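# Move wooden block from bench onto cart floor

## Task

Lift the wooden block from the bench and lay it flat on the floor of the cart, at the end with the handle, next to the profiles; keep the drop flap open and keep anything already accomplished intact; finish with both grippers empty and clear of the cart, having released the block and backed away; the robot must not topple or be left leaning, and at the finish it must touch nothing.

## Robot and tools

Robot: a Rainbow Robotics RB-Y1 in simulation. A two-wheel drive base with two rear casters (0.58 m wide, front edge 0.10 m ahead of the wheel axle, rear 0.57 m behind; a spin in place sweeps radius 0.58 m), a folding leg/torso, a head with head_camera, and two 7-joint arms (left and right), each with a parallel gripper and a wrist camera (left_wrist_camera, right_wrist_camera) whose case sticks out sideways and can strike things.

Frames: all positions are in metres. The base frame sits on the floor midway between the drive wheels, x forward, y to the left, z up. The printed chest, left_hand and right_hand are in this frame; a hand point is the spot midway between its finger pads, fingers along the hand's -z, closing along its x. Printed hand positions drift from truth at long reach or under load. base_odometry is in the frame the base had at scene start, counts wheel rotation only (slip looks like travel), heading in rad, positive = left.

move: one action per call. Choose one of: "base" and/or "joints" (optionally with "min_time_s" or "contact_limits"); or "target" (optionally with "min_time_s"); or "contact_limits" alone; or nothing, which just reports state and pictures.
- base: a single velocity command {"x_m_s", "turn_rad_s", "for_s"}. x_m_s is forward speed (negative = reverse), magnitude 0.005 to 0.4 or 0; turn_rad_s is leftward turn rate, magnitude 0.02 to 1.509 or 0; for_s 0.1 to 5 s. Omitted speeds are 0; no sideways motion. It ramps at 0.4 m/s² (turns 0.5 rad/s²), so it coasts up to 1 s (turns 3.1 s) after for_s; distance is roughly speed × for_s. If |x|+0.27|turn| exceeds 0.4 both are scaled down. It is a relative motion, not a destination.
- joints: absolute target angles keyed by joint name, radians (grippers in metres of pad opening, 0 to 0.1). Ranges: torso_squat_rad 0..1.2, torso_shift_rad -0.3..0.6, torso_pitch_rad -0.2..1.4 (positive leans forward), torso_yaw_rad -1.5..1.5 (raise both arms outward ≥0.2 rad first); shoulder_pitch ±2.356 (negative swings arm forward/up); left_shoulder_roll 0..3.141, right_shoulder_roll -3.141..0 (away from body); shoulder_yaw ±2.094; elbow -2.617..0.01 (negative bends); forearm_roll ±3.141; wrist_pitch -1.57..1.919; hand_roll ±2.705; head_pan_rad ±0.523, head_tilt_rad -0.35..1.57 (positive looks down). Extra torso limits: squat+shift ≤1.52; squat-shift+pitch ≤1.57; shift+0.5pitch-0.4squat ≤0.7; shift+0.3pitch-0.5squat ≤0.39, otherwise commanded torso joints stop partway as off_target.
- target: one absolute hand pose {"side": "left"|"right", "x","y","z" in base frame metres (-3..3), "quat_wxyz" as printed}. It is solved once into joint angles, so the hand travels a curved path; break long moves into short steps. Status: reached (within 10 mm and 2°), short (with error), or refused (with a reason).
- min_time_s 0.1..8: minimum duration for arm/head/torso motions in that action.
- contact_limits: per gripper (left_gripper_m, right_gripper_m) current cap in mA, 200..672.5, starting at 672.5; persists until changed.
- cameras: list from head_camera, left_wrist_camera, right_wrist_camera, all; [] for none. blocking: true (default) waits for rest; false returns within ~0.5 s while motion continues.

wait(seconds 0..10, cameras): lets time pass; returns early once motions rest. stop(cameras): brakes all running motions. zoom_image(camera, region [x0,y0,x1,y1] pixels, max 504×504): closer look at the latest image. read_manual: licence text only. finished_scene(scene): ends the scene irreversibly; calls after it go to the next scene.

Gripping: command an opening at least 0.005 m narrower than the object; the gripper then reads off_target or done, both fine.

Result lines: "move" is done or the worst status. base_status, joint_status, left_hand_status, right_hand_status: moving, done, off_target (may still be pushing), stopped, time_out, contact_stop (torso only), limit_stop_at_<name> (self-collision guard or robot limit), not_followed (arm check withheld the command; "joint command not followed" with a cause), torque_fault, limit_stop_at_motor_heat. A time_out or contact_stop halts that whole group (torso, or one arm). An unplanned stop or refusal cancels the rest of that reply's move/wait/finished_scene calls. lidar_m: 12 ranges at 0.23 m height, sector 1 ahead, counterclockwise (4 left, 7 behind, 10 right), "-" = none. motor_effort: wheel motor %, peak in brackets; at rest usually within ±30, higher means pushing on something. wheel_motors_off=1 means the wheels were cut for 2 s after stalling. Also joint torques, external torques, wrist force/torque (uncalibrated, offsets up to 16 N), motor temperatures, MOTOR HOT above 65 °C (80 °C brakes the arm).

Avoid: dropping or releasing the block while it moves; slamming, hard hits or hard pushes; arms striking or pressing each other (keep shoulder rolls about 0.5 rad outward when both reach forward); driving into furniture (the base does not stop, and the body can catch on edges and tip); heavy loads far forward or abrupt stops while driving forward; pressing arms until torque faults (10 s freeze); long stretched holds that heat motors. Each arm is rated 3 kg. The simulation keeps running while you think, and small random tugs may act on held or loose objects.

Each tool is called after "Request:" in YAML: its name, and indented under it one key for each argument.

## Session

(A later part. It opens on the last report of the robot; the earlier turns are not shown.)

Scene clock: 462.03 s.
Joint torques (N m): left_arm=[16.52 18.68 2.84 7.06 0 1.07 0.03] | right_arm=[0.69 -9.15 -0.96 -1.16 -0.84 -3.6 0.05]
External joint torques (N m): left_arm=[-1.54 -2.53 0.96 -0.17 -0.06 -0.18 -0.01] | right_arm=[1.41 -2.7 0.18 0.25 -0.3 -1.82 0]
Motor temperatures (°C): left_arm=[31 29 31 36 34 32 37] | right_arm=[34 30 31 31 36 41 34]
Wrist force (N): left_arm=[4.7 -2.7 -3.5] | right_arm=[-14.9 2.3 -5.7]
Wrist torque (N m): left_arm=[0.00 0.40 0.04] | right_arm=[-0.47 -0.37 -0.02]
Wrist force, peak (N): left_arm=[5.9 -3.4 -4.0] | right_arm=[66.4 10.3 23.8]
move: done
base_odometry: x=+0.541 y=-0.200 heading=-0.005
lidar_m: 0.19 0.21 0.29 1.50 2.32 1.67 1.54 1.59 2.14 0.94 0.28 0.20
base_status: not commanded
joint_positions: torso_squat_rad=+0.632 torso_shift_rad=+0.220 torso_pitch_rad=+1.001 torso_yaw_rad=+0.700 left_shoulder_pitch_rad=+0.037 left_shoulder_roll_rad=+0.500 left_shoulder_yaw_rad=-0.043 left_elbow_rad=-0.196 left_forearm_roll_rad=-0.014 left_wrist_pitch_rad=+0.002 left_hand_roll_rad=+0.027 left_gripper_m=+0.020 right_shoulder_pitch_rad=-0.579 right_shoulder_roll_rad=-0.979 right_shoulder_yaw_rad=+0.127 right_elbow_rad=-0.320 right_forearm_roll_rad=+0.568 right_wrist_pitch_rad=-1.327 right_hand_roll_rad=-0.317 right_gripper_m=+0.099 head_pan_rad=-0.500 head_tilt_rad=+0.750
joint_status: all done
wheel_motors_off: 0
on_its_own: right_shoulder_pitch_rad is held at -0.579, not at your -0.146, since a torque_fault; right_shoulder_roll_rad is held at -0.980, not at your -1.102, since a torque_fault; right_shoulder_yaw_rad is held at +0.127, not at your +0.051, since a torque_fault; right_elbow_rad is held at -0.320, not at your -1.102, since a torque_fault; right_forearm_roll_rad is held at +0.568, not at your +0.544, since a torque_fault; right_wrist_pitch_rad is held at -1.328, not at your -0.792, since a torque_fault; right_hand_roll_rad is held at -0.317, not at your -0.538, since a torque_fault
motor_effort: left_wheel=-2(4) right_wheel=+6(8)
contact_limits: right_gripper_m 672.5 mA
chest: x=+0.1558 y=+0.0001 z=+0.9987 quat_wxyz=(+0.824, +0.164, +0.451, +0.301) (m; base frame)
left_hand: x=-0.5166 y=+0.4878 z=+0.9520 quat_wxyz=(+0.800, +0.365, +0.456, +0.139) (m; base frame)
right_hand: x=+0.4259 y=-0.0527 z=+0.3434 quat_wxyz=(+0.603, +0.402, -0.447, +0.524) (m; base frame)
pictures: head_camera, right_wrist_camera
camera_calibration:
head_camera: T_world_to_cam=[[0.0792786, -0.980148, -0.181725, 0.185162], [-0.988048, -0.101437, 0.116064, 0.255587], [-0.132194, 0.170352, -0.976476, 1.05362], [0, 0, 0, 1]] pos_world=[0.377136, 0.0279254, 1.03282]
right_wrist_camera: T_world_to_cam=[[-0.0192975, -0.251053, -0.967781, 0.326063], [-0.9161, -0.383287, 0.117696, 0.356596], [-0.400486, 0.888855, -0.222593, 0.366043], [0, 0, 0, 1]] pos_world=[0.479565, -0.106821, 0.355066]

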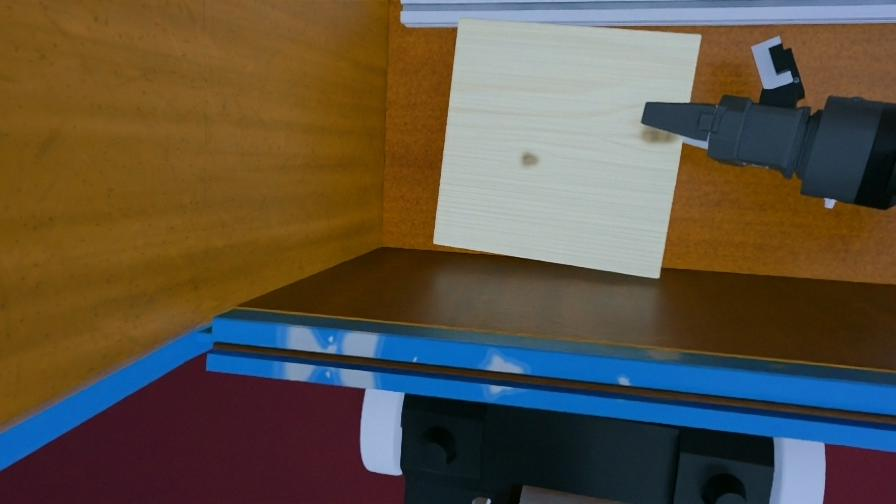

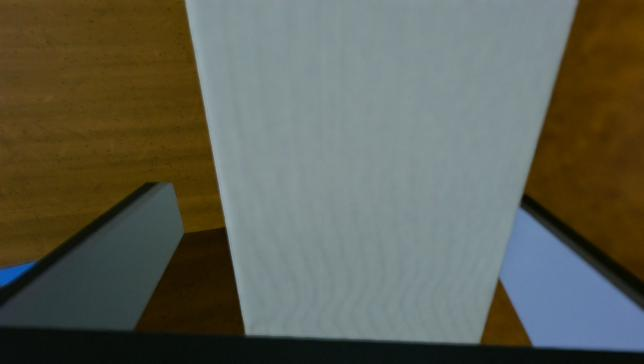

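Request:
move:
  joints: {"torso_squat_rad": 0.64}
  min_time_s: 1
  cameras: []

Request:
move:
  target: {"side": "right", "x": 0.425, "y": -0.068, "z": 0.342, "quat_wxyz": [0.603, 0.402, -0.447, 0.524]}
  min_time_s: 2
  cameras: ["right_wrist_camera"]

Scene clock: 464.87 s.
Joint torques (N m): left_arm=[16.63 18.69 2.91 7.19 0.05 1.07 0.02] | right_arm=[0.15 -6.95 -0.93 0.08 -0.41 3.2 0.17]
External joint torques (N m): left_arm=[-1.42 -2.53 1.03 -0.03 -0.01 -0.18 -0.02] | right_arm=[0.9 -0.45 0.22 1.49 0.14 4.98 0.12]
Motor temperatures (°C): left_arm=[31 29 31 36 34 32 37] | right_arm=[34 30 31 31 36 41 34]
Wrist force (N): left_arm=[4.8 -2.9 -3.6] | right_arm=[16.5 6.7 15.9]
Wrist torque (N m): left_arm=[0.01 0.45 0.04] | right_arm=[-0.32 -0.11 -0.13]
Wrist force, peak (N): left_arm=[5.6 -3.4 -4.4] | right_arm=[17.4 7.2 16.7]
move: done
base_odometry: x=+0.541 y=-0.200 heading=-0.005
lidar_m: 0.18 0.20 0.27 1.52 2.32 1.67 1.53 1.60 2.13 0.94 0.29 0.21
base_status: not commanded
joint_positions: torso_squat_rad=+0.640 torso_shift_rad=+0.220 torso_pitch_rad=+0.999 torso_yaw_rad=+0.700 left_shoulder_pitch_rad=+0.037 left_shoulder_roll_rad=+0.500 left_shoulder_yaw_rad=-0.043 left_elbow_rad=-0.196 left_forearm_roll_rad=-0.014 left_wrist_pitch_rad=+0.002 left_hand_roll_rad=+0.027 left_gripper_m=+0.020 right_shoulder_pitch_rad=-0.579 right_shoulder_roll_rad=-0.980 right_shoulder_yaw_rad=+0.127 right_elbow_rad=-0.321 right_forearm_roll_rad=+0.568 right_wrist_pitch_rad=-1.329 right_hand_roll_rad=-0.317 right_gripper_m=+0.099 head_pan_rad=-0.500 head_tilt_rad=+0.750
joint_status: all done
wheel_motors_off: 0
on_its_own: right_shoulder_pitch_rad is held at -0.579, not at your -0.146, since a torque_fault; right_shoulder_roll_rad is held at -0.980, not at your -1.102, since a torque_fault; right_shoulder_yaw_rad is held at +0.127, not at your +0.051, since a torque_fault; right_elbow_rad is held at -0.320, not at your -1.102, since a torque_fault; right_forearm_roll_rad is held at +0.568, not at your +0.544, since a torque_fault; right_wrist_pitch_rad is held at -1.328, not at your -0.792, since a torque_fault; right_hand_roll_rad is held at -0.317, not at your -0.538, since a torque_fault
motor_effort: left_wheel=-4(4) right_wheel=+5(6)
contact_limits: right_gripper_m 672.5 mA
chest: x=+0.1545 y=+0.0001 z=+0.9959 quat_wxyz=(+0.825, +0.164, +0.450, +0.301) (m; base frame)
left_hand: x=-0.5177 y=+0.4879 z=+0.9481 quat_wxyz=(+0.800, +0.365, +0.455, +0.139) (m; base frame)
right_hand: x=+0.4257 y=-0.0530 z=+0.3414 quat_wxyz=(+0.603, +0.402, -0.448, +0.524) (m; base frame)
pictures: none
No camera images: "cameras" was empty.

Scene clock: 467.20 s.
Joint torques (N m): left_arm=[16.77 18.55 2.98 7.25 0.03 1.07 -0.02] | right_arm=[2.7 -9.1 -2.87 1.36 -0.57 -0.24 0.28]
External joint torques (N m): left_arm=[-1.28 -2.67 1.1 0.02 -0.03 -0.18 -0.07] | right_arm=[3.12 -2.18 -1.73 2.46 -0.03 1.53 0.23]
Motor temperatures (°C): left_arm=[31 29 31 36 34 32 37] | right_arm=[34 30 31 31 36 41 34]
Wrist force (N): left_arm=[4.3 -2.7 -4.0] | right_arm=[2.0 3.1 2.5]
Wrist torque (N m): left_arm=[0.00 0.34 0.03] | right_arm=[-0.39 -0.31 -0.10]
Wrist force, peak (N): left_arm=[5.7 -3.8 -3.9] | right_arm=[17.5 6.8 16.0]
move: done
base_odometry: x=+0.541 y=-0.200 heading=-0.005
lidar_m: 0.19 0.20 0.28 1.51 2.34 1.67 1.55 1.60 2.14 0.95 0.30 0.21
base_status: not commanded
joint_positions: torso_squat_rad=+0.640 torso_shift_rad=+0.220 torso_pitch_rad=+1.000 torso_yaw_rad=+0.700 left_shoulder_pitch_rad=+0.037 left_shoulder_roll_rad=+0.500 left_shoulder_yaw_rad=-0.043 left_elbow_rad=-0.196 left_forearm_roll_rad=-0.014 left_wrist_pitch_rad=+0.002 left_hand_roll_rad=+0.027 left_gripper_m=+0.020 right_shoulder_pitch_rad=-0.573 right_shoulder_roll_rad=-0.996 right_shoulder_yaw_rad=+0.123 right_elbow_rad=-0.291 right_forearm_roll_rad=+0.563 right_wrist_pitch_rad=-1.361 right_hand_roll_rad=-0.310 right_gripper_m=+0.099 head_pan_rad=-0.500 head_tilt_rad=+0.750
joint_status: all done
wheel_motors_off: 0
motor_effort: left_wheel=-4(4) right_wheel=+4(7)
contact_limits: right_gripper_m 672.5 mA
chest: x=+0.1548 y=+0.0001 z=+0.9957 quat_wxyz=(+0.824, +0.164, +0.450, +0.301) (m; base frame)
left_hand: x=-0.5175 y=+0.4878 z=+0.9484 quat_wxyz=(+0.800, +0.365, +0.455, +0.139) (m; base frame)
right_hand: x=+0.4250 y=-0.0669 z=+0.3421 quat_wxyz=(+0.605, +0.400, -0.446, +0.525) (m; base frame)
right_hand_status: reached (checked arc, planned for 2.0 s): 1 mm and 0.3 deg off.
pictures: right_wrist_camera
camera_calibration:
right_wrist_camera: T_world_to_cam=[[-0.0198535, -0.255801, -0.966525, 0.320748], [-0.916257, -0.382204, 0.119975, 0.349889], [-0.4001, 0.887967, -0.226792, 0.379196], [0, 0, 0, 1]] pos_world=[0.478672, -0.120937, 0.354032]

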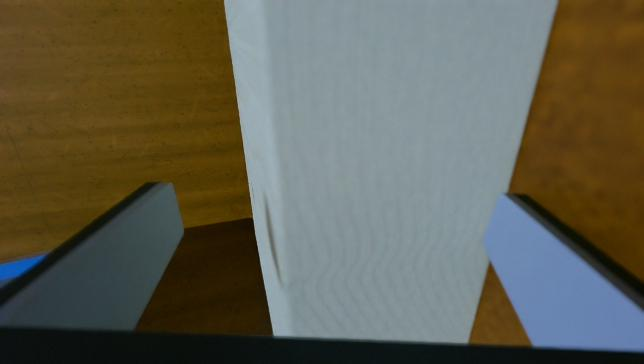

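Request:
move:
  joints: {"torso_yaw_rad": 0.64}
  min_time_s: 2
  cameras: ["head_camera", "right_wrist_camera"]

Scene clock: 470.37 s.
Joint torques (N m): left_arm=[17.57 17.61 2.49 7.47 -0.03 1.17 0.04] | right_arm=[1.71 -9.19 -3.42 0.12 -0.53 -1.61 0.43]
External joint torques (N m): left_arm=[-1.37 -2.6 0.69 -0.07 -0.09 -0.13 0] | right_arm=[1.42 -1.38 -2.17 0.86 0.03 0.14 0.38]
Motor temperatures (°C): left_arm=[31 29 31 36 34 32 37] | right_arm=[34 30 31 31 36 40 34]
Wrist force (N): left_arm=[5.3 -3.1 -4.1] | right_arm=[-5.7 2.6 -0.1]
Wrist torque (N m): left_arm=[0.01 0.45 0.06] | right_arm=[-0.38 -0.25 -0.10]
Wrist force, peak (N): left_arm=[5.5 -3.5 -4.8] | right_arm=[-5.7 3.2 0.6]
move: done
base_odometry: x=+0.541 y=-0.200 heading=-0.005
lidar_m: 0.18 0.20 0.27 1.52 2.33 1.66 1.54 1.61 2.16 0.94 0.27 0.20
base_status: not commanded
joint_positions: torso_squat_rad=+0.640 torso_shift_rad=+0.220 torso_pitch_rad=+1.000 torso_yaw_rad=+0.640 left_shoulder_pitch_rad=+0.037 left_shoulder_roll_rad=+0.500 left_shoulder_yaw_rad=-0.043 left_elbow_rad=-0.196 left_forearm_roll_rad=-0.014 left_wrist_pitch_rad=+0.002 left_hand_roll_rad=+0.027 left_gripper_m=+0.020 right_shoulder_pitch_rad=-0.572 right_shoulder_roll_rad=-0.996 right_shoulder_yaw_rad=+0.123 right_elbow_rad=-0.290 right_forearm_roll_rad=+0.563 right_wrist_pitch_rad=-1.361 right_hand_roll_rad=-0.310 right_gripper_m=+0.099 head_pan_rad=-0.500 head_tilt_rad=+0.750
joint_status: all done
wheel_motors_off: 0
motor_effort: left_wheel=-3(4) right_wheel=+4(6)
contact_limits: right_gripper_m 672.5 mA
chest: x=+0.1548 y=+0.0001 z=+0.9957 quat_wxyz=(+0.833, +0.151, +0.455, +0.276) (m; base frame)
left_hand: x=-0.5014 y=+0.5064 z=+0.9234 quat_wxyz=(+0.811, +0.352, +0.453, +0.115) (m; base frame)
right_hand: x=+0.4220 y=-0.1087 z=+0.3463 quat_wxyz=(+0.623, +0.378, -0.439, +0.526) (m; base frame)
pictures: head_camera, right_wrist_camera
camera_calibration:
head_camera: T_world_to_cam=[[0.0474235, -0.990131, -0.13188, 0.139991], [-0.990806, -0.0633766, 0.11953, 0.251927], [-0.126709, 0.124999, -0.984033, 1.0572], [0, 0, 0, 1]] pos_world=[0.376928, 0.0224271, 1.02867]
right_wrist_camera: T_world_to_cam=[[-0.0294665, -0.304298, -0.952121, 0.307817], [-0.928027, -0.345544, 0.139157, 0.332923], [-0.371345, 0.887695, -0.272215, 0.41969], [0, 0, 0, 1]] pos_world=[0.473882, -0.163849, 0.360996]

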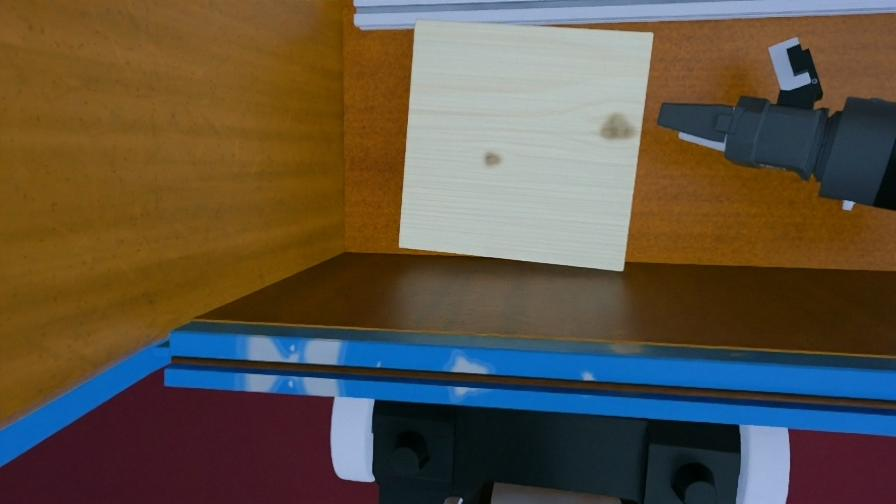

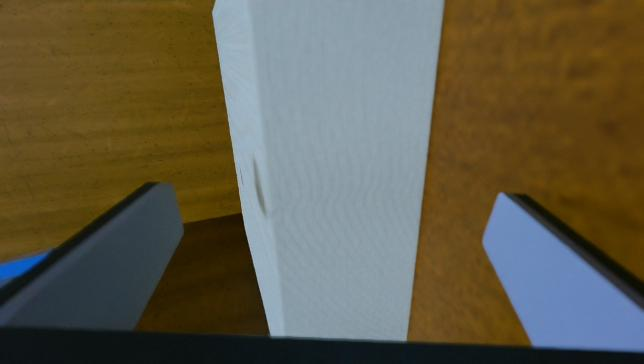

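Request:
zoom_image:
  camera: "head_camera"
  region: [330, 0, 730, 300]

Request:
zoom_image:
  camera: "right_wrist_camera"
  region: [150, 0, 550, 340]

Scaled by 1.260 from the camera's 896x504 image, which has a finer 1280x720 frame.

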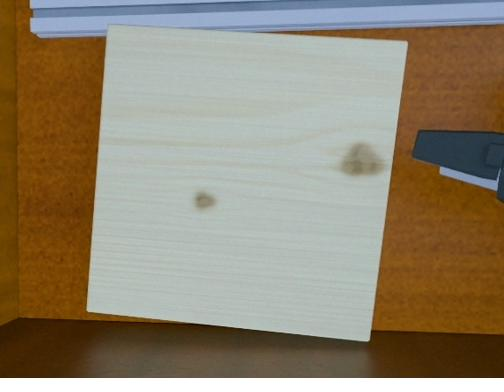

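Scaled by 1.260 from the camera's 644x364 image, which has a finer 1265x715 frame.

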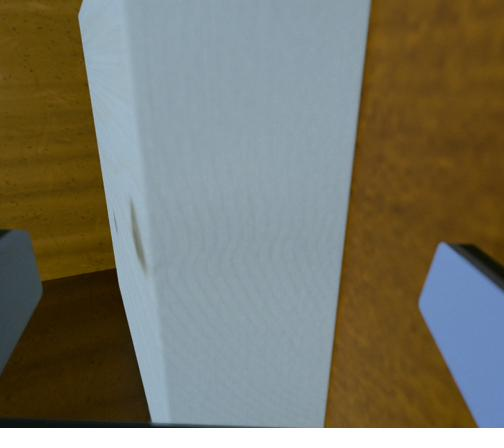

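Request:
move:
  joints: {"torso_yaw_rad": 0.52}
  min_time_s: 2
  cameras: ["head_camera"]

Request:
move:
  joints: {"torso_squat_rad": 0.1, "torso_shift_rad": 0.1}
  min_time_s: 3
  cameras: ["head_camera"]

Scene clock: 479.30 s.
Joint torques (N m): left_arm=[18.99 15.55 2.71 8.07 0.06 1.24 0.07] | right_arm=[3.01 -11.05 -3.11 0.58 -0.59 -1.4 0.27]
External joint torques (N m): left_arm=[-1.5 -2.5 1.11 0 0.01 -0.15 0.02] | right_arm=[1.38 -1.43 -1.64 0.62 0.01 0.27 0.22]
Motor temperatures (°C): left_arm=[31 29 31 36 34 32 37] | right_arm=[34 30 31 31 36 39 34]
Wrist force (N): left_arm=[5.3 -2.4 -4.5] | right_arm=[-5.4 3.1 -0.2]
Wrist torque (N m): left_arm=[-0.06 0.38 0.05] | right_arm=[-0.42 -0.24 -0.11]
Wrist force, peak (N): left_arm=[6.1 -3.2 -4.7] | right_arm=[-6.0 2.8 -0.1]
move: done
base_odometry: x=+0.541 y=-0.200 heading=-0.005
lidar_m: 0.19 0.21 0.28 1.51 2.33 1.66 1.55 1.60 2.14 0.95 0.29 0.21
base_status: not commanded
joint_positions: torso_squat_rad=+0.640 torso_shift_rad=+0.220 torso_pitch_rad=+1.000 torso_yaw_rad=+0.520 left_shoulder_pitch_rad=+0.037 left_shoulder_roll_rad=+0.500 left_shoulder_yaw_rad=-0.043 left_elbow_rad=-0.196 left_forearm_roll_rad=-0.014 left_wrist_pitch_rad=+0.002 left_hand_roll_rad=+0.027 left_gripper_m=+0.020 right_shoulder_pitch_rad=-0.572 right_shoulder_roll_rad=-0.996 right_shoulder_yaw_rad=+0.123 right_elbow_rad=-0.290 right_forearm_roll_rad=+0.563 right_wrist_pitch_rad=-1.361 right_hand_roll_rad=-0.310 right_gripper_m=+0.099 head_pan_rad=-0.500 head_tilt_rad=+0.750
joint_status: all done
wheel_motors_off: 0
motor_effort: left_wheel=-3(4) right_wheel=+4(6)
contact_limits: right_gripper_m 672.5 mA
chest: x=+0.1548 y=+0.0001 z=+0.9957 quat_wxyz=(+0.848, +0.123, +0.463, +0.226) (m; base frame)
left_hand: x=-0.4675 y=+0.5379 z=+0.8706 quat_wxyz=(+0.831, +0.325, +0.447, +0.066) (m; base frame)
right_hand: x=+0.4122 y=-0.1908 z=+0.3614 quat_wxyz=(+0.658, +0.331, -0.423, +0.527) (m; base frame)
pictures: head_camera
camera_calibration:
head_camera: T_world_to_cam=[[-0.0171714, -0.999362, -0.0313218, 0.0498701], [-0.992435, 0.0132269, 0.122057, 0.249657], [-0.121565, 0.0331807, -0.992029, 1.06437], [0, 0, 0, 1]] pos_world=[0.378015, 0.0112194, 1.02698]

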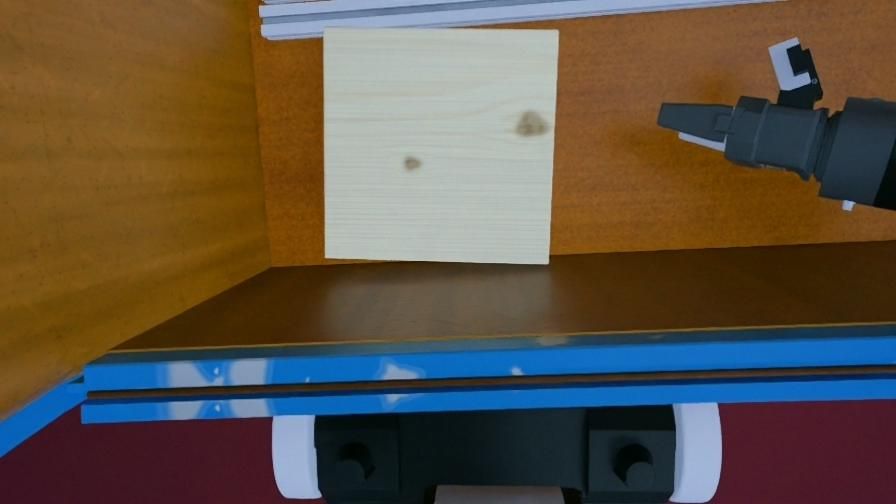

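Scene clock: 482.60 s.
Joint torques (N m): left_arm=[19.01 15.5 2.63 8.01 0 1.24 0.02] | right_arm=[14.02 9.76 -0.74 6.5 -2.42 -1.44 0.27]
External joint torques (N m): left_arm=[-1.47 -2.55 1.02 -0.06 -0.05 -0.15 -0.03] | right_arm=[12.46 19.54 0.77 6.56 -1.81 0.22 0.22]
Motor temperatures (°C): left_arm=[31 29 31 36 34 32 37] | right_arm=[34 30 31 31 36 39 34]
Wrist force (N): left_arm=[5.0 -2.7 -4.9] | right_arm=[-4.8 3.3 -0.1]
Wrist torque (N m): left_arm=[-0.01 0.41 0.03] | right_arm=[-0.45 -0.13 -0.11]
Wrist force, peak (N): left_arm=[5.7 -3.3 -4.7] | right_arm=[-5.3 3.8 -0.8]
move: done
base_odometry: x=+0.541 y=-0.200 heading=-0.005
lidar_m: 0.14 0.16 0.21 1.53 2.33 1.67 1.55 1.60 2.13 0.99 0.24 0.16
base_status: not commanded
joint_positions: torso_squat_rad=+0.100 torso_shift_rad=+0.100 torso_pitch_rad=+0.999 torso_yaw_rad=+0.520 left_shoulder_pitch_rad=+0.037 left_shoulder_roll_rad=+0.500 left_shoulder_yaw_rad=-0.043 left_elbow_rad=-0.196 left_forearm_roll_rad=-0.014 left_wrist_pitch_rad=+0.002 left_hand_roll_rad=+0.027 left_gripper_m=+0.020 right_shoulder_pitch_rad=-0.575 right_shoulder_roll_rad=-1.001 right_shoulder_yaw_rad=+0.122 right_elbow_rad=-0.292 right_forearm_roll_rad=+0.564 right_wrist_pitch_rad=-1.361 right_hand_roll_rad=-0.310 right_gripper_m=+0.099 head_pan_rad=-0.500 head_tilt_rad=+0.750
joint_status: all done
wheel_motors_off: 0
motor_effort: left_wheel=+2(5) right_wheel=-25(50)
contact_limits: right_gripper_m 672.5 mA
chest: x=+0.1019 y=+0.0003 z=+1.1409 quat_wxyz=(+0.848, +0.123, +0.463, +0.226) (m; base frame)
left_hand: x=-0.5206 y=+0.5377 z=+1.0154 quat_wxyz=(+0.831, +0.325, +0.446, +0.066) (m; base frame)
right_hand: x=+0.3631 y=-0.1916 z=+0.5077 quat_wxyz=(+0.657, +0.329, -0.425, +0.529) (m; base frame)
pictures: head_camera
camera_calibration:
head_camera: T_world_to_cam=[[-0.016682, -0.999376, -0.0311255, 0.0534027], [-0.992493, 0.0127789, 0.121632, 0.179879], [-0.121158, 0.0329209, -0.992087, 1.20199], [0, 0, 0, 1]] pos_world=[0.32505, 0.0115003, 1.17226]

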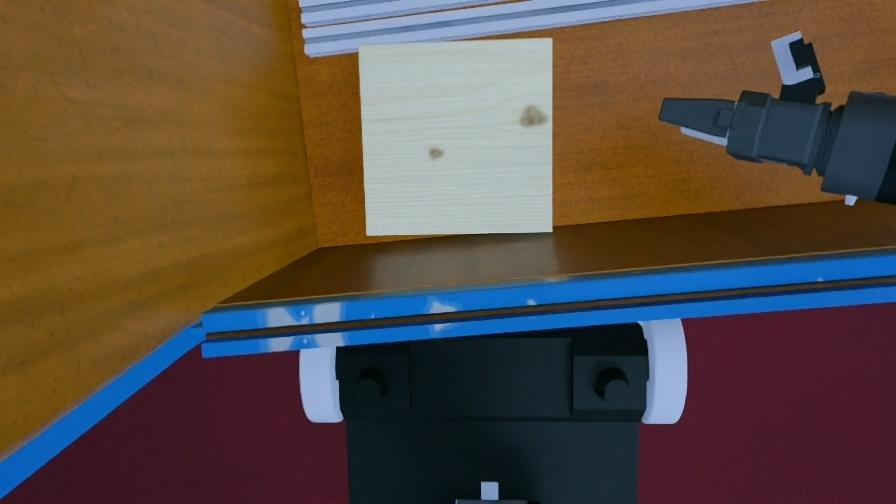

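Request:
move:
  target: {"side": "right", "x": 0.42, "y": -0.2, "z": 0.53, "quat_wxyz": [0.657, 0.329, -0.425, 0.529]}
  min_time_s: 2
  cameras: ["head_camera"]

Scene clock: 487.10 s.
Joint torques (N m): left_arm=[18.97 15.68 2.65 8.08 -0.02 1.25 -0.06] | right_arm=[-1.66 -14.05 -0.74 -1.07 -0.73 -1.32 -0.32]
External joint torques (N m): left_arm=[-1.51 -2.36 1.05 0 -0.07 -0.13 -0.1] | right_arm=[-1.45 -2.1 1.47 -0.38 0.09 0.26 -0.36]
Motor temperatures (°C): left_arm=[31 29 31 36 34 32 37] | right_arm=[34 30 31 31 36 38 34]
Wrist force (N): left_arm=[5.2 -2.3 -4.3] | right_arm=[-5.3 3.2 -0.5]
Wrist torque (N m): left_arm=[-0.07 0.44 -0.01] | right_arm=[-0.45 -0.19 -0.14]
Wrist force, peak (N): left_arm=[6.0 -2.2 -5.4] | right_arm=[-5.7 3.0 -0.5]
move: done
base_odometry: x=+0.541 y=-0.200 heading=-0.005
lidar_m: 0.15 0.15 0.22 1.52 2.34 1.67 1.54 1.61 2.13 0.96 0.24 0.17
base_status: not commanded
joint_positions: torso_squat_rad=+0.100 torso_shift_rad=+0.100 torso_pitch_rad=+1.000 torso_yaw_rad=+0.520 left_shoulder_pitch_rad=+0.037 left_shoulder_roll_rad=+0.500 left_shoulder_yaw_rad=-0.043 left_elbow_rad=-0.196 left_forearm_roll_rad=-0.014 left_wrist_pitch_rad=+0.002 left_hand_roll_rad=+0.027 left_gripper_m=+0.020 right_shoulder_pitch_rad=-0.614 right_shoulder_roll_rad=-1.098 right_shoulder_yaw_rad=+0.131 right_elbow_rad=-0.366 right_forearm_roll_rad=+0.574 right_wrist_pitch_rad=-1.352 right_hand_roll_rad=-0.447 right_gripper_m=+0.099 head_pan_rad=-0.500 head_tilt_rad=+0.750
joint_status: all done
wheel_motors_off: 0
motor_effort: left_wheel=+2(4) right_wheel=-5(25)
contact_limits: right_gripper_m 672.5 mA
chest: x=+0.1019 y=+0.0001 z=+1.1407 quat_wxyz=(+0.848, +0.123, +0.463, +0.226) (m; base frame)
left_hand: x=-0.5204 y=+0.5379 z=+1.0158 quat_wxyz=(+0.831, +0.325, +0.447, +0.066) (m; base frame)
right_hand: x=+0.4194 y=-0.2002 z=+0.5294 quat_wxyz=(+0.653, +0.334, -0.428, +0.527) (m; base frame)
right_hand_status: reached (checked arc, planned for 2.0 s): 1 mm and 0.9 deg off.
pictures: head_camera
camera_calibration:
head_camera: T_world_to_cam=[[-0.0171574, -0.999362, -0.0313338, 0.05353], [-0.992418, 0.0132068, 0.122197, 0.179311], [-0.121705, 0.0331928, -0.992011, 1.20183], [0, 0, 0, 1]] pos_world=[0.325139, 0.0112355, 1.17199]

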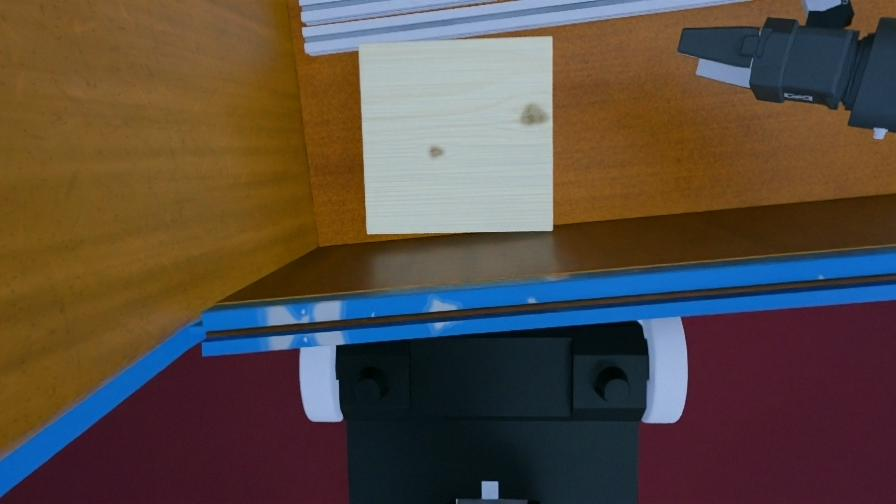

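Request:
move:
  target: {"side": "right", "x": 0.44, "y": -0.24, "z": 0.66, "quat_wxyz": [0.657, 0.329, -0.425, 0.529]}
  min_time_s: 2
  cameras: []

Request:
move:
  target: {"side": "right", "x": 0.44, "y": -0.28, "z": 0.80, "quat_wxyz": [0.657, 0.329, -0.425, 0.529]}
  min_time_s: 2
  cameras: ["head_camera"]

Scene clock: 491.63 s.
Joint torques (N m): left_arm=[18.74 15.86 2.59 8.02 -0.08 1.19 -0.02] | right_arm=[3.87 -4.5 -6.6 -1.91 -1.08 -1.41 -0.33]
External joint torques (N m): left_arm=[-1.75 -2.19 0.99 -0.05 -0.13 -0.2 -0.07] | right_arm=[1.07 0 -0.88 -0.02 -0.22 0 -0.38]
Motor temperatures (°C): left_arm=[31 29 31 36 34 32 37] | right_arm=[34 30 31 31 36 38 34]
Wrist force (N): left_arm=[4.9 -2.6 -4.0] | right_arm=[-4.7 2.9 0.1]
Wrist torque (N m): left_arm=[-0.02 0.39 0.06] | right_arm=[-0.39 -0.14 -0.12]
Wrist force, peak (N): left_arm=[6.2 -2.5 -4.9] | right_arm=[-5.5 3.0 -0.7]
move: done
base_odometry: x=+0.541 y=-0.200 heading=-0.005
lidar_m: 0.14 0.16 0.21 1.52 2.34 1.67 1.54 1.61 2.13 0.98 0.26 0.16
base_status: not commanded
joint_positions: torso_squat_rad=+0.100 torso_shift_rad=+0.100 torso_pitch_rad=+1.000 torso_yaw_rad=+0.520 left_shoulder_pitch_rad=+0.037 left_shoulder_roll_rad=+0.500 left_shoulder_yaw_rad=-0.043 left_elbow_rad=-0.196 left_forearm_roll_rad=-0.014 left_wrist_pitch_rad=+0.002 left_hand_roll_rad=+0.027 left_gripper_m=+0.020 right_shoulder_pitch_rad=+0.417 right_shoulder_roll_rad=-1.386 right_shoulder_yaw_rad=-0.422 right_elbow_rad=-1.371 right_forearm_roll_rad=+0.205 right_wrist_pitch_rad=-0.980 right_hand_roll_rad=-0.622 right_gripper_m=+0.099 head_pan_rad=-0.500 head_tilt_rad=+0.750
joint_status: all done
wheel_motors_off: 0
motor_effort: left_wheel=+1(4) right_wheel=-2(5)
contact_limits: right_gripper_m 672.5 mA
chest: x=+0.1019 y=+0.0001 z=+1.1407 quat_wxyz=(+0.848, +0.123, +0.463, +0.226) (m; base frame)
left_hand: x=-0.5204 y=+0.5379 z=+1.0158 quat_wxyz=(+0.831, +0.325, +0.447, +0.066) (m; base frame)
right_hand: x=+0.4402 y=-0.2403 z=+0.6603 quat_wxyz=(+0.655, +0.331, -0.426, +0.529) (m; base frame)
right_hand_status: reached (checked arc, planned for 2.0 s): 0 mm and 0.4 deg off.
pictures: none
No camera images: "cameras" was empty.

Scene clock: 493.97 s.
Joint torques (N m): left_arm=[18.9 15.58 2.43 7.97 0.09 1.21 -0.04] | right_arm=[6.53 7.96 -8.58 -1.65 -1.16 -1.17 -0.16]
External joint torques (N m): left_arm=[-1.58 -2.46 0.83 -0.11 0.04 -0.18 -0.08] | right_arm=[1.24 2.7 -0.98 -0.35 0.08 -0.11 -0.21]
Motor temperatures (°C): left_arm=[31 29 31 36 34 32 37] | right_arm=[34 30 31 31 36 38 34]
Wrist force (N): left_arm=[5.1 -1.9 -4.5] | right_arm=[-4.9 3.1 -0.4]
Wrist torque (N m): left_arm=[-0.13 0.37 0.00] | right_arm=[-0.40 -0.15 -0.10]
Wrist force, peak (N): left_arm=[5.6 -3.0 -5.0] | right_arm=[-5.3 3.1 -0.1]
move: done
base_odometry: x=+0.541 y=-0.200 heading=-0.005
lidar_m: 0.15 0.15 0.21 1.53 2.34 1.66 1.55 1.59 2.15 0.98 0.24 0.17
base_status: not commanded
joint_positions: torso_squat_rad=+0.100 torso_shift_rad=+0.100 torso_pitch_rad=+1.000 torso_yaw_rad=+0.520 left_shoulder_pitch_rad=+0.037 left_shoulder_roll_rad=+0.500 left_shoulder_yaw_rad=-0.043 left_elbow_rad=-0.196 left_forearm_roll_rad=-0.014 left_wrist_pitch_rad=+0.002 left_hand_roll_rad=+0.027 left_gripper_m=+0.020 right_shoulder_pitch_rad=+0.972 right_shoulder_roll_rad=-1.148 right_shoulder_yaw_rad=-1.126 right_elbow_rad=-1.752 right_forearm_roll_rad=+0.283 right_wrist_pitch_rad=-1.063 right_hand_roll_rad=-0.899 right_gripper_m=+0.099 head_pan_rad=-0.500 head_tilt_rad=+0.750
joint_status: all done
wheel_motors_off: 0
motor_effort: left_wheel=+1(2) right_wheel=-2(4)
contact_limits: right_gripper_m 672.5 mA
chest: x=+0.1019 y=+0.0001 z=+1.1407 quat_wxyz=(+0.848, +0.123, +0.463, +0.226) (m; base frame)
left_hand: x=-0.5204 y=+0.5379 z=+1.0158 quat_wxyz=(+0.831, +0.325, +0.447, +0.066) (m; base frame)
right_hand: x=+0.4403 y=-0.2799 z=+0.8002 quat_wxyz=(+0.655, +0.331, -0.427, +0.529) (m; base frame)
right_hand_status: reached (checked arc, planned for 2.0 s): 0 mm and 0.4 deg off.
pictures: head_camera
camera_calibration:
head_camera: T_world_to_cam=[[-0.0172052, -0.999362, -0.0313133, 0.0535022], [-0.992414, 0.0132559, 0.122224, 0.179271], [-0.121731, 0.0331787, -0.992008, 1.20182], [0, 0, 0, 1]] pos_world=[0.325131, 0.0112168, 1.17198]

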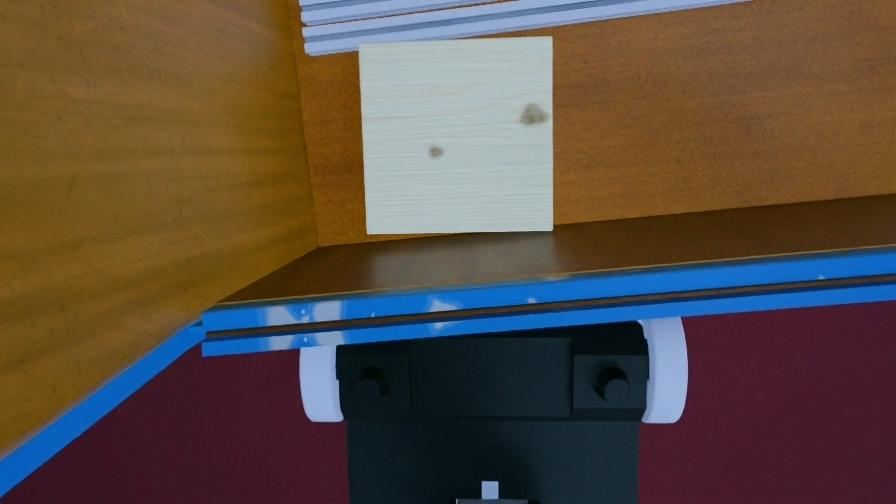

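Request:
move:
  base: {"x_m_s": -0.15, "for_s": 3.5}
  cameras: ["head_camera"]

Request:
move:
  joints: {"torso_yaw_rad": 0.0, "torso_pitch_rad": 0.3, "torso_shift_rad": 0.0, "torso_squat_rad": 0.2, "head_pan_rad": 0.2, "head_tilt_rad": 0.75}
  min_time_s: 3
  cameras: ["head_camera"]

Request:
zoom_image:
  camera: "head_camera"
  region: [200, 0, 700, 400]

Scene clock: 500.77 s.
Joint torques (N m): left_arm=[18.72 16.03 2.77 8.04 -0.02 1.29 0.06] | right_arm=[6.57 7.6 -8.48 -1.5 -1.24 -1.2 -0.25]
External joint torques (N m): left_arm=[-1.77 -2.02 1.17 -0.03 -0.07 -0.1 0.01] | right_arm=[1.29 2.34 -0.87 -0.21 0 -0.14 -0.3]
Motor temperatures (°C): left_arm=[31 29 31 36 34 32 37] | right_arm=[34 30 31 31 36 38 34]
Wrist force (N): left_arm=[6.0 -1.7 -4.9] | right_arm=[-5.1 3.3 -0.3]
Wrist torque (N m): left_arm=[-0.12 0.53 0.09] | right_arm=[-0.38 -0.15 -0.13]
Wrist force, peak (N): left_arm=[5.8 -2.9 -5.4] | right_arm=[-5.8 2.8 -0.9]
move: done
base_odometry: x=+0.016 y=-0.197 heading=-0.004
lidar_m: 0.67 0.68 1.72 4.68 1.56 1.12 1.03 1.06 1.41 3.63 1.07 0.72
base_status: done (sent for 3.5 of 3.5 s)
joint_positions: torso_squat_rad=+0.100 torso_shift_rad=+0.100 torso_pitch_rad=+1.000 torso_yaw_rad=+0.520 left_shoulder_pitch_rad=+0.037 left_shoulder_roll_rad=+0.500 left_shoulder_yaw_rad=-0.043 left_elbow_rad=-0.196 left_forearm_roll_rad=-0.014 left_wrist_pitch_rad=+0.002 left_hand_roll_rad=+0.027 left_gripper_m=+0.020 right_shoulder_pitch_rad=+0.972 right_shoulder_roll_rad=-1.147 right_shoulder_yaw_rad=-1.126 right_elbow_rad=-1.752 right_forearm_roll_rad=+0.283 right_wrist_pitch_rad=-1.063 right_hand_roll_rad=-0.899 right_gripper_m=+0.099 head_pan_rad=-0.500 head_tilt_rad=+0.750
joint_status: not commanded
wheel_motors_off: 0
motor_effort: left_wheel=+15(32) right_wheel=-15(31)
contact_limits: right_gripper_m 672.5 mA
chest: x=+0.1019 y=+0.0001 z=+1.1407 quat_wxyz=(+0.848, +0.123, +0.463, +0.226) (m; base frame)
left_hand: x=-0.5204 y=+0.5379 z=+1.0158 quat_wxyz=(+0.831, +0.325, +0.447, +0.066) (m; base frame)
right_hand: x=+0.4402 y=-0.2800 z=+0.8003 quat_wxyz=(+0.655, +0.330, -0.427, +0.529) (m; base frame)
pictures: head_camera
camera_calibration:
head_camera: T_world_to_cam=[[-0.0172286, -0.999361, -0.0313261, 0.0535098], [-0.992409, 0.0132764, 0.122259, 0.179207], [-0.121765, 0.0331947, -0.992004, 1.20181], [0, 0, 0, 1]] pos_world=[0.325107, 0.0112025, 1.17197]

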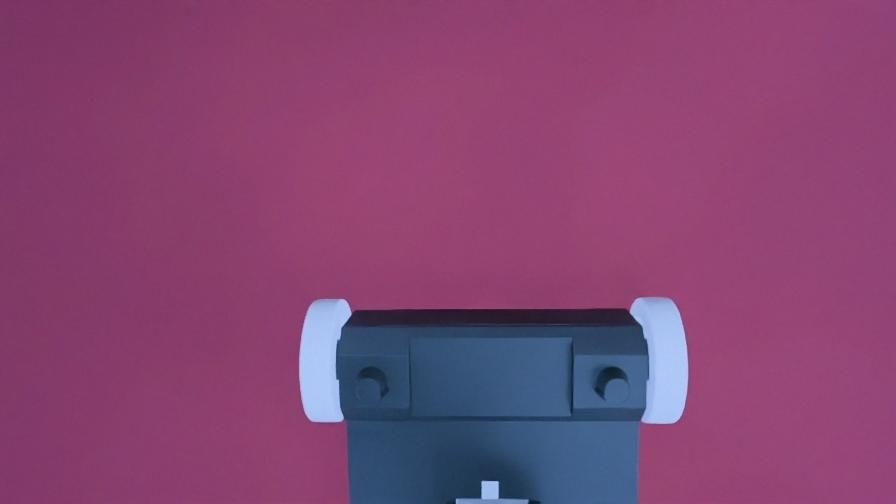

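Scene clock: 504.07 s.
Joint torques (N m): left_arm=[6.64 11.08 1.96 2.81 0.02 0.13 0.06] | right_arm=[3.99 -4.95 -10.44 0.23 -1.74 0.28 -0.17]
External joint torques (N m): left_arm=[-0.58 -2.19 0.79 -0.17 -0.02 -0.15 0.04] | right_arm=[1.13 1.29 0.15 -0.2 -0.07 0.03 -0.2]
Motor temperatures (°C): left_arm=[31 29 31 36 34 32 37] | right_arm=[34 30 31 31 36 38 34]
Wrist force (N): left_arm=[1.5 -0.9 -6.6] | right_arm=[-3.1 7.2 0.1]
Wrist torque (N m): left_arm=[-0.17 0.18 0.07] | right_arm=[-0.63 -0.02 -0.12]
Wrist force, peak (N): left_arm=[2.6 -1.2 -7.9] | right_arm=[-3.7 7.3 0.5]
move: done
base_odometry: x=+0.016 y=-0.197 heading=-0.004
lidar_m: 0.66 0.69 1.71 4.68 1.56 1.11 1.02 1.06 1.42 3.60 1.08 0.73
base_status: not commanded
joint_positions: torso_squat_rad=+0.200 torso_shift_rad=+0.000 torso_pitch_rad=+0.300 torso_yaw_rad=+0.000 left_shoulder_pitch_rad=+0.037 left_shoulder_roll_rad=+0.500 left_shoulder_yaw_rad=-0.043 left_elbow_rad=-0.196 left_forearm_roll_rad=-0.014 left_wrist_pitch_rad=+0.002 left_hand_roll_rad=+0.027 left_gripper_m=+0.020 right_shoulder_pitch_rad=+0.972 right_shoulder_roll_rad=-1.147 right_shoulder_yaw_rad=-1.126 right_elbow_rad=-1.752 right_forearm_roll_rad=+0.283 right_wrist_pitch_rad=-1.063 right_hand_roll_rad=-0.899 right_gripper_m=+0.099 head_pan_rad=+0.200 head_tilt_rad=+0.750
joint_status: all done
wheel_motors_off: 0
motor_effort: left_wheel=+16(17) right_wheel=-15(18)
contact_limits: right_gripper_m 672.5 mA
chest: x=-0.1366 y=+0.0001 z=+1.2622 quat_wxyz=(+0.989, +0.000, +0.149, +0.000) (m; base frame)
left_hand: x=-0.2475 y=+0.5816 z=+0.6777 quat_wxyz=(+0.966, +0.235, +0.074, -0.072) (m; base frame)
right_hand: x=+0.1493 y=-0.4762 z=+1.2793 quat_wxyz=(+0.613, -0.065, -0.590, +0.522) (m; base frame)
pictures: head_camera
camera_calibration:
head_camera: T_world_to_cam=[[0.177669, -0.980164, -0.0878178, 0.136219], [-0.830214, -0.101377, -0.548149, 0.797825], [0.528373, 0.170297, -0.831758, 1.17832], [0, 0, 0, 1]] pos_world=[0.0155682, 0.0137334, 1.42937]

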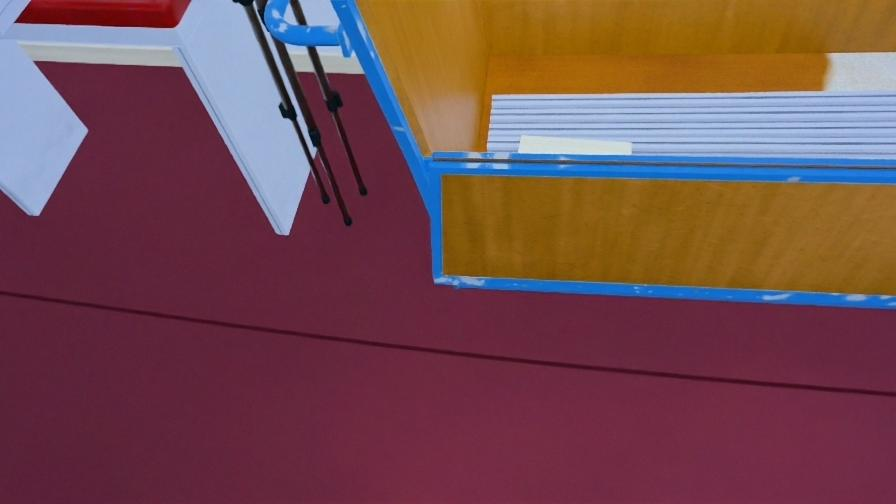

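Scaled by 1.008 from the camera's 896x504 image, which has a finer 1280x720 frame.

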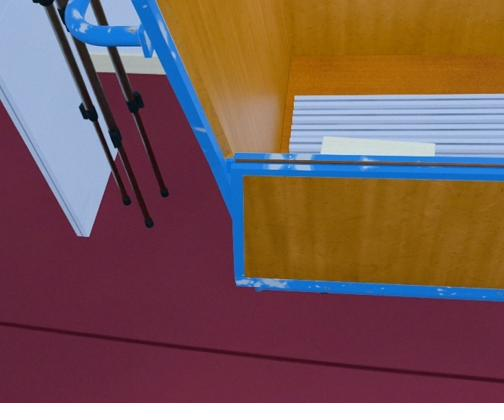

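Request:
move:
  joints: {"torso_pitch_rad": 0.0}
  cameras: []

Request:
finished_scene:
  scene: 2

Scene clock: 506.53 s.
Joint torques (N m): left_arm=[-1.6 11.8 2.06 -0.31 -0.09 -0.59 -0.08] | right_arm=[2.21 -9.54 -10.37 -0.57 -1.76 0.54 -0.16]
External joint torques (N m): left_arm=[-0.26 -2.13 0.84 -0.09 -0.15 -0.28 -0.08] | right_arm=[1.15 1.66 -0.11 0.08 -0.11 -0.05 -0.19]
Motor temperatures (°C): left_arm=[31 29 31 36 34 32 37] | right_arm=[34 30 31 31 36 37 34]
Wrist force (N): left_arm=[-0.2 -1.3 -7.4] | right_arm=[-2.6 7.5 1.3]
Wrist torque (N m): left_arm=[-0.12 0.12 0.11] | right_arm=[-0.61 -0.03 -0.12]
Wrist force, peak (N): left_arm=[1.4 -2.0 -7.8] | right_arm=[-3.0 8.0 1.6]
move: done
base_odometry: x=+0.016 y=-0.197 heading=-0.004
lidar_m: 0.66 0.70 1.72 4.68 1.57 1.11 1.02 1.05 1.42 3.62 1.07 0.73
base_status: not commanded
joint_positions: torso_squat_rad=+0.200 torso_shift_rad=+0.000 torso_pitch_rad=+0.000 torso_yaw_rad=+0.000 left_shoulder_pitch_rad=+0.037 left_shoulder_roll_rad=+0.500 left_shoulder_yaw_rad=-0.043 left_elbow_rad=-0.196 left_forearm_roll_rad=-0.014 left_wrist_pitch_rad=+0.002 left_hand_roll_rad=+0.027 left_gripper_m=+0.020 right_shoulder_pitch_rad=+0.972 right_shoulder_roll_rad=-1.147 right_shoulder_yaw_rad=-1.126 right_elbow_rad=-1.752 right_forearm_roll_rad=+0.283 right_wrist_pitch_rad=-1.063 right_hand_roll_rad=-0.899 right_gripper_m=+0.099 head_pan_rad=+0.200 head_tilt_rad=+0.750
joint_status: all done
wheel_motors_off: 0
motor_effort: left_wheel=+17(18) right_wheel=-15(20)
contact_limits: right_gripper_m 672.5 mA
chest: x=-0.2280 y=+0.0001 z=+1.2760 quat_wxyz=(+1.000, +0.000, +0.000, +0.000) (m; base frame)
left_hand: x=-0.1612 y=+0.5816 z=+0.6848 quat_wxyz=(+0.967, +0.243, -0.072, -0.036) (m; base frame)
right_hand: x=+0.0401 y=-0.4761 z=+1.3768 quat_wxyz=(+0.518, -0.142, -0.675, +0.507) (m; base frame)
pictures: none
No camera images: "cameras" was empty.

The scene is finished: the task was done.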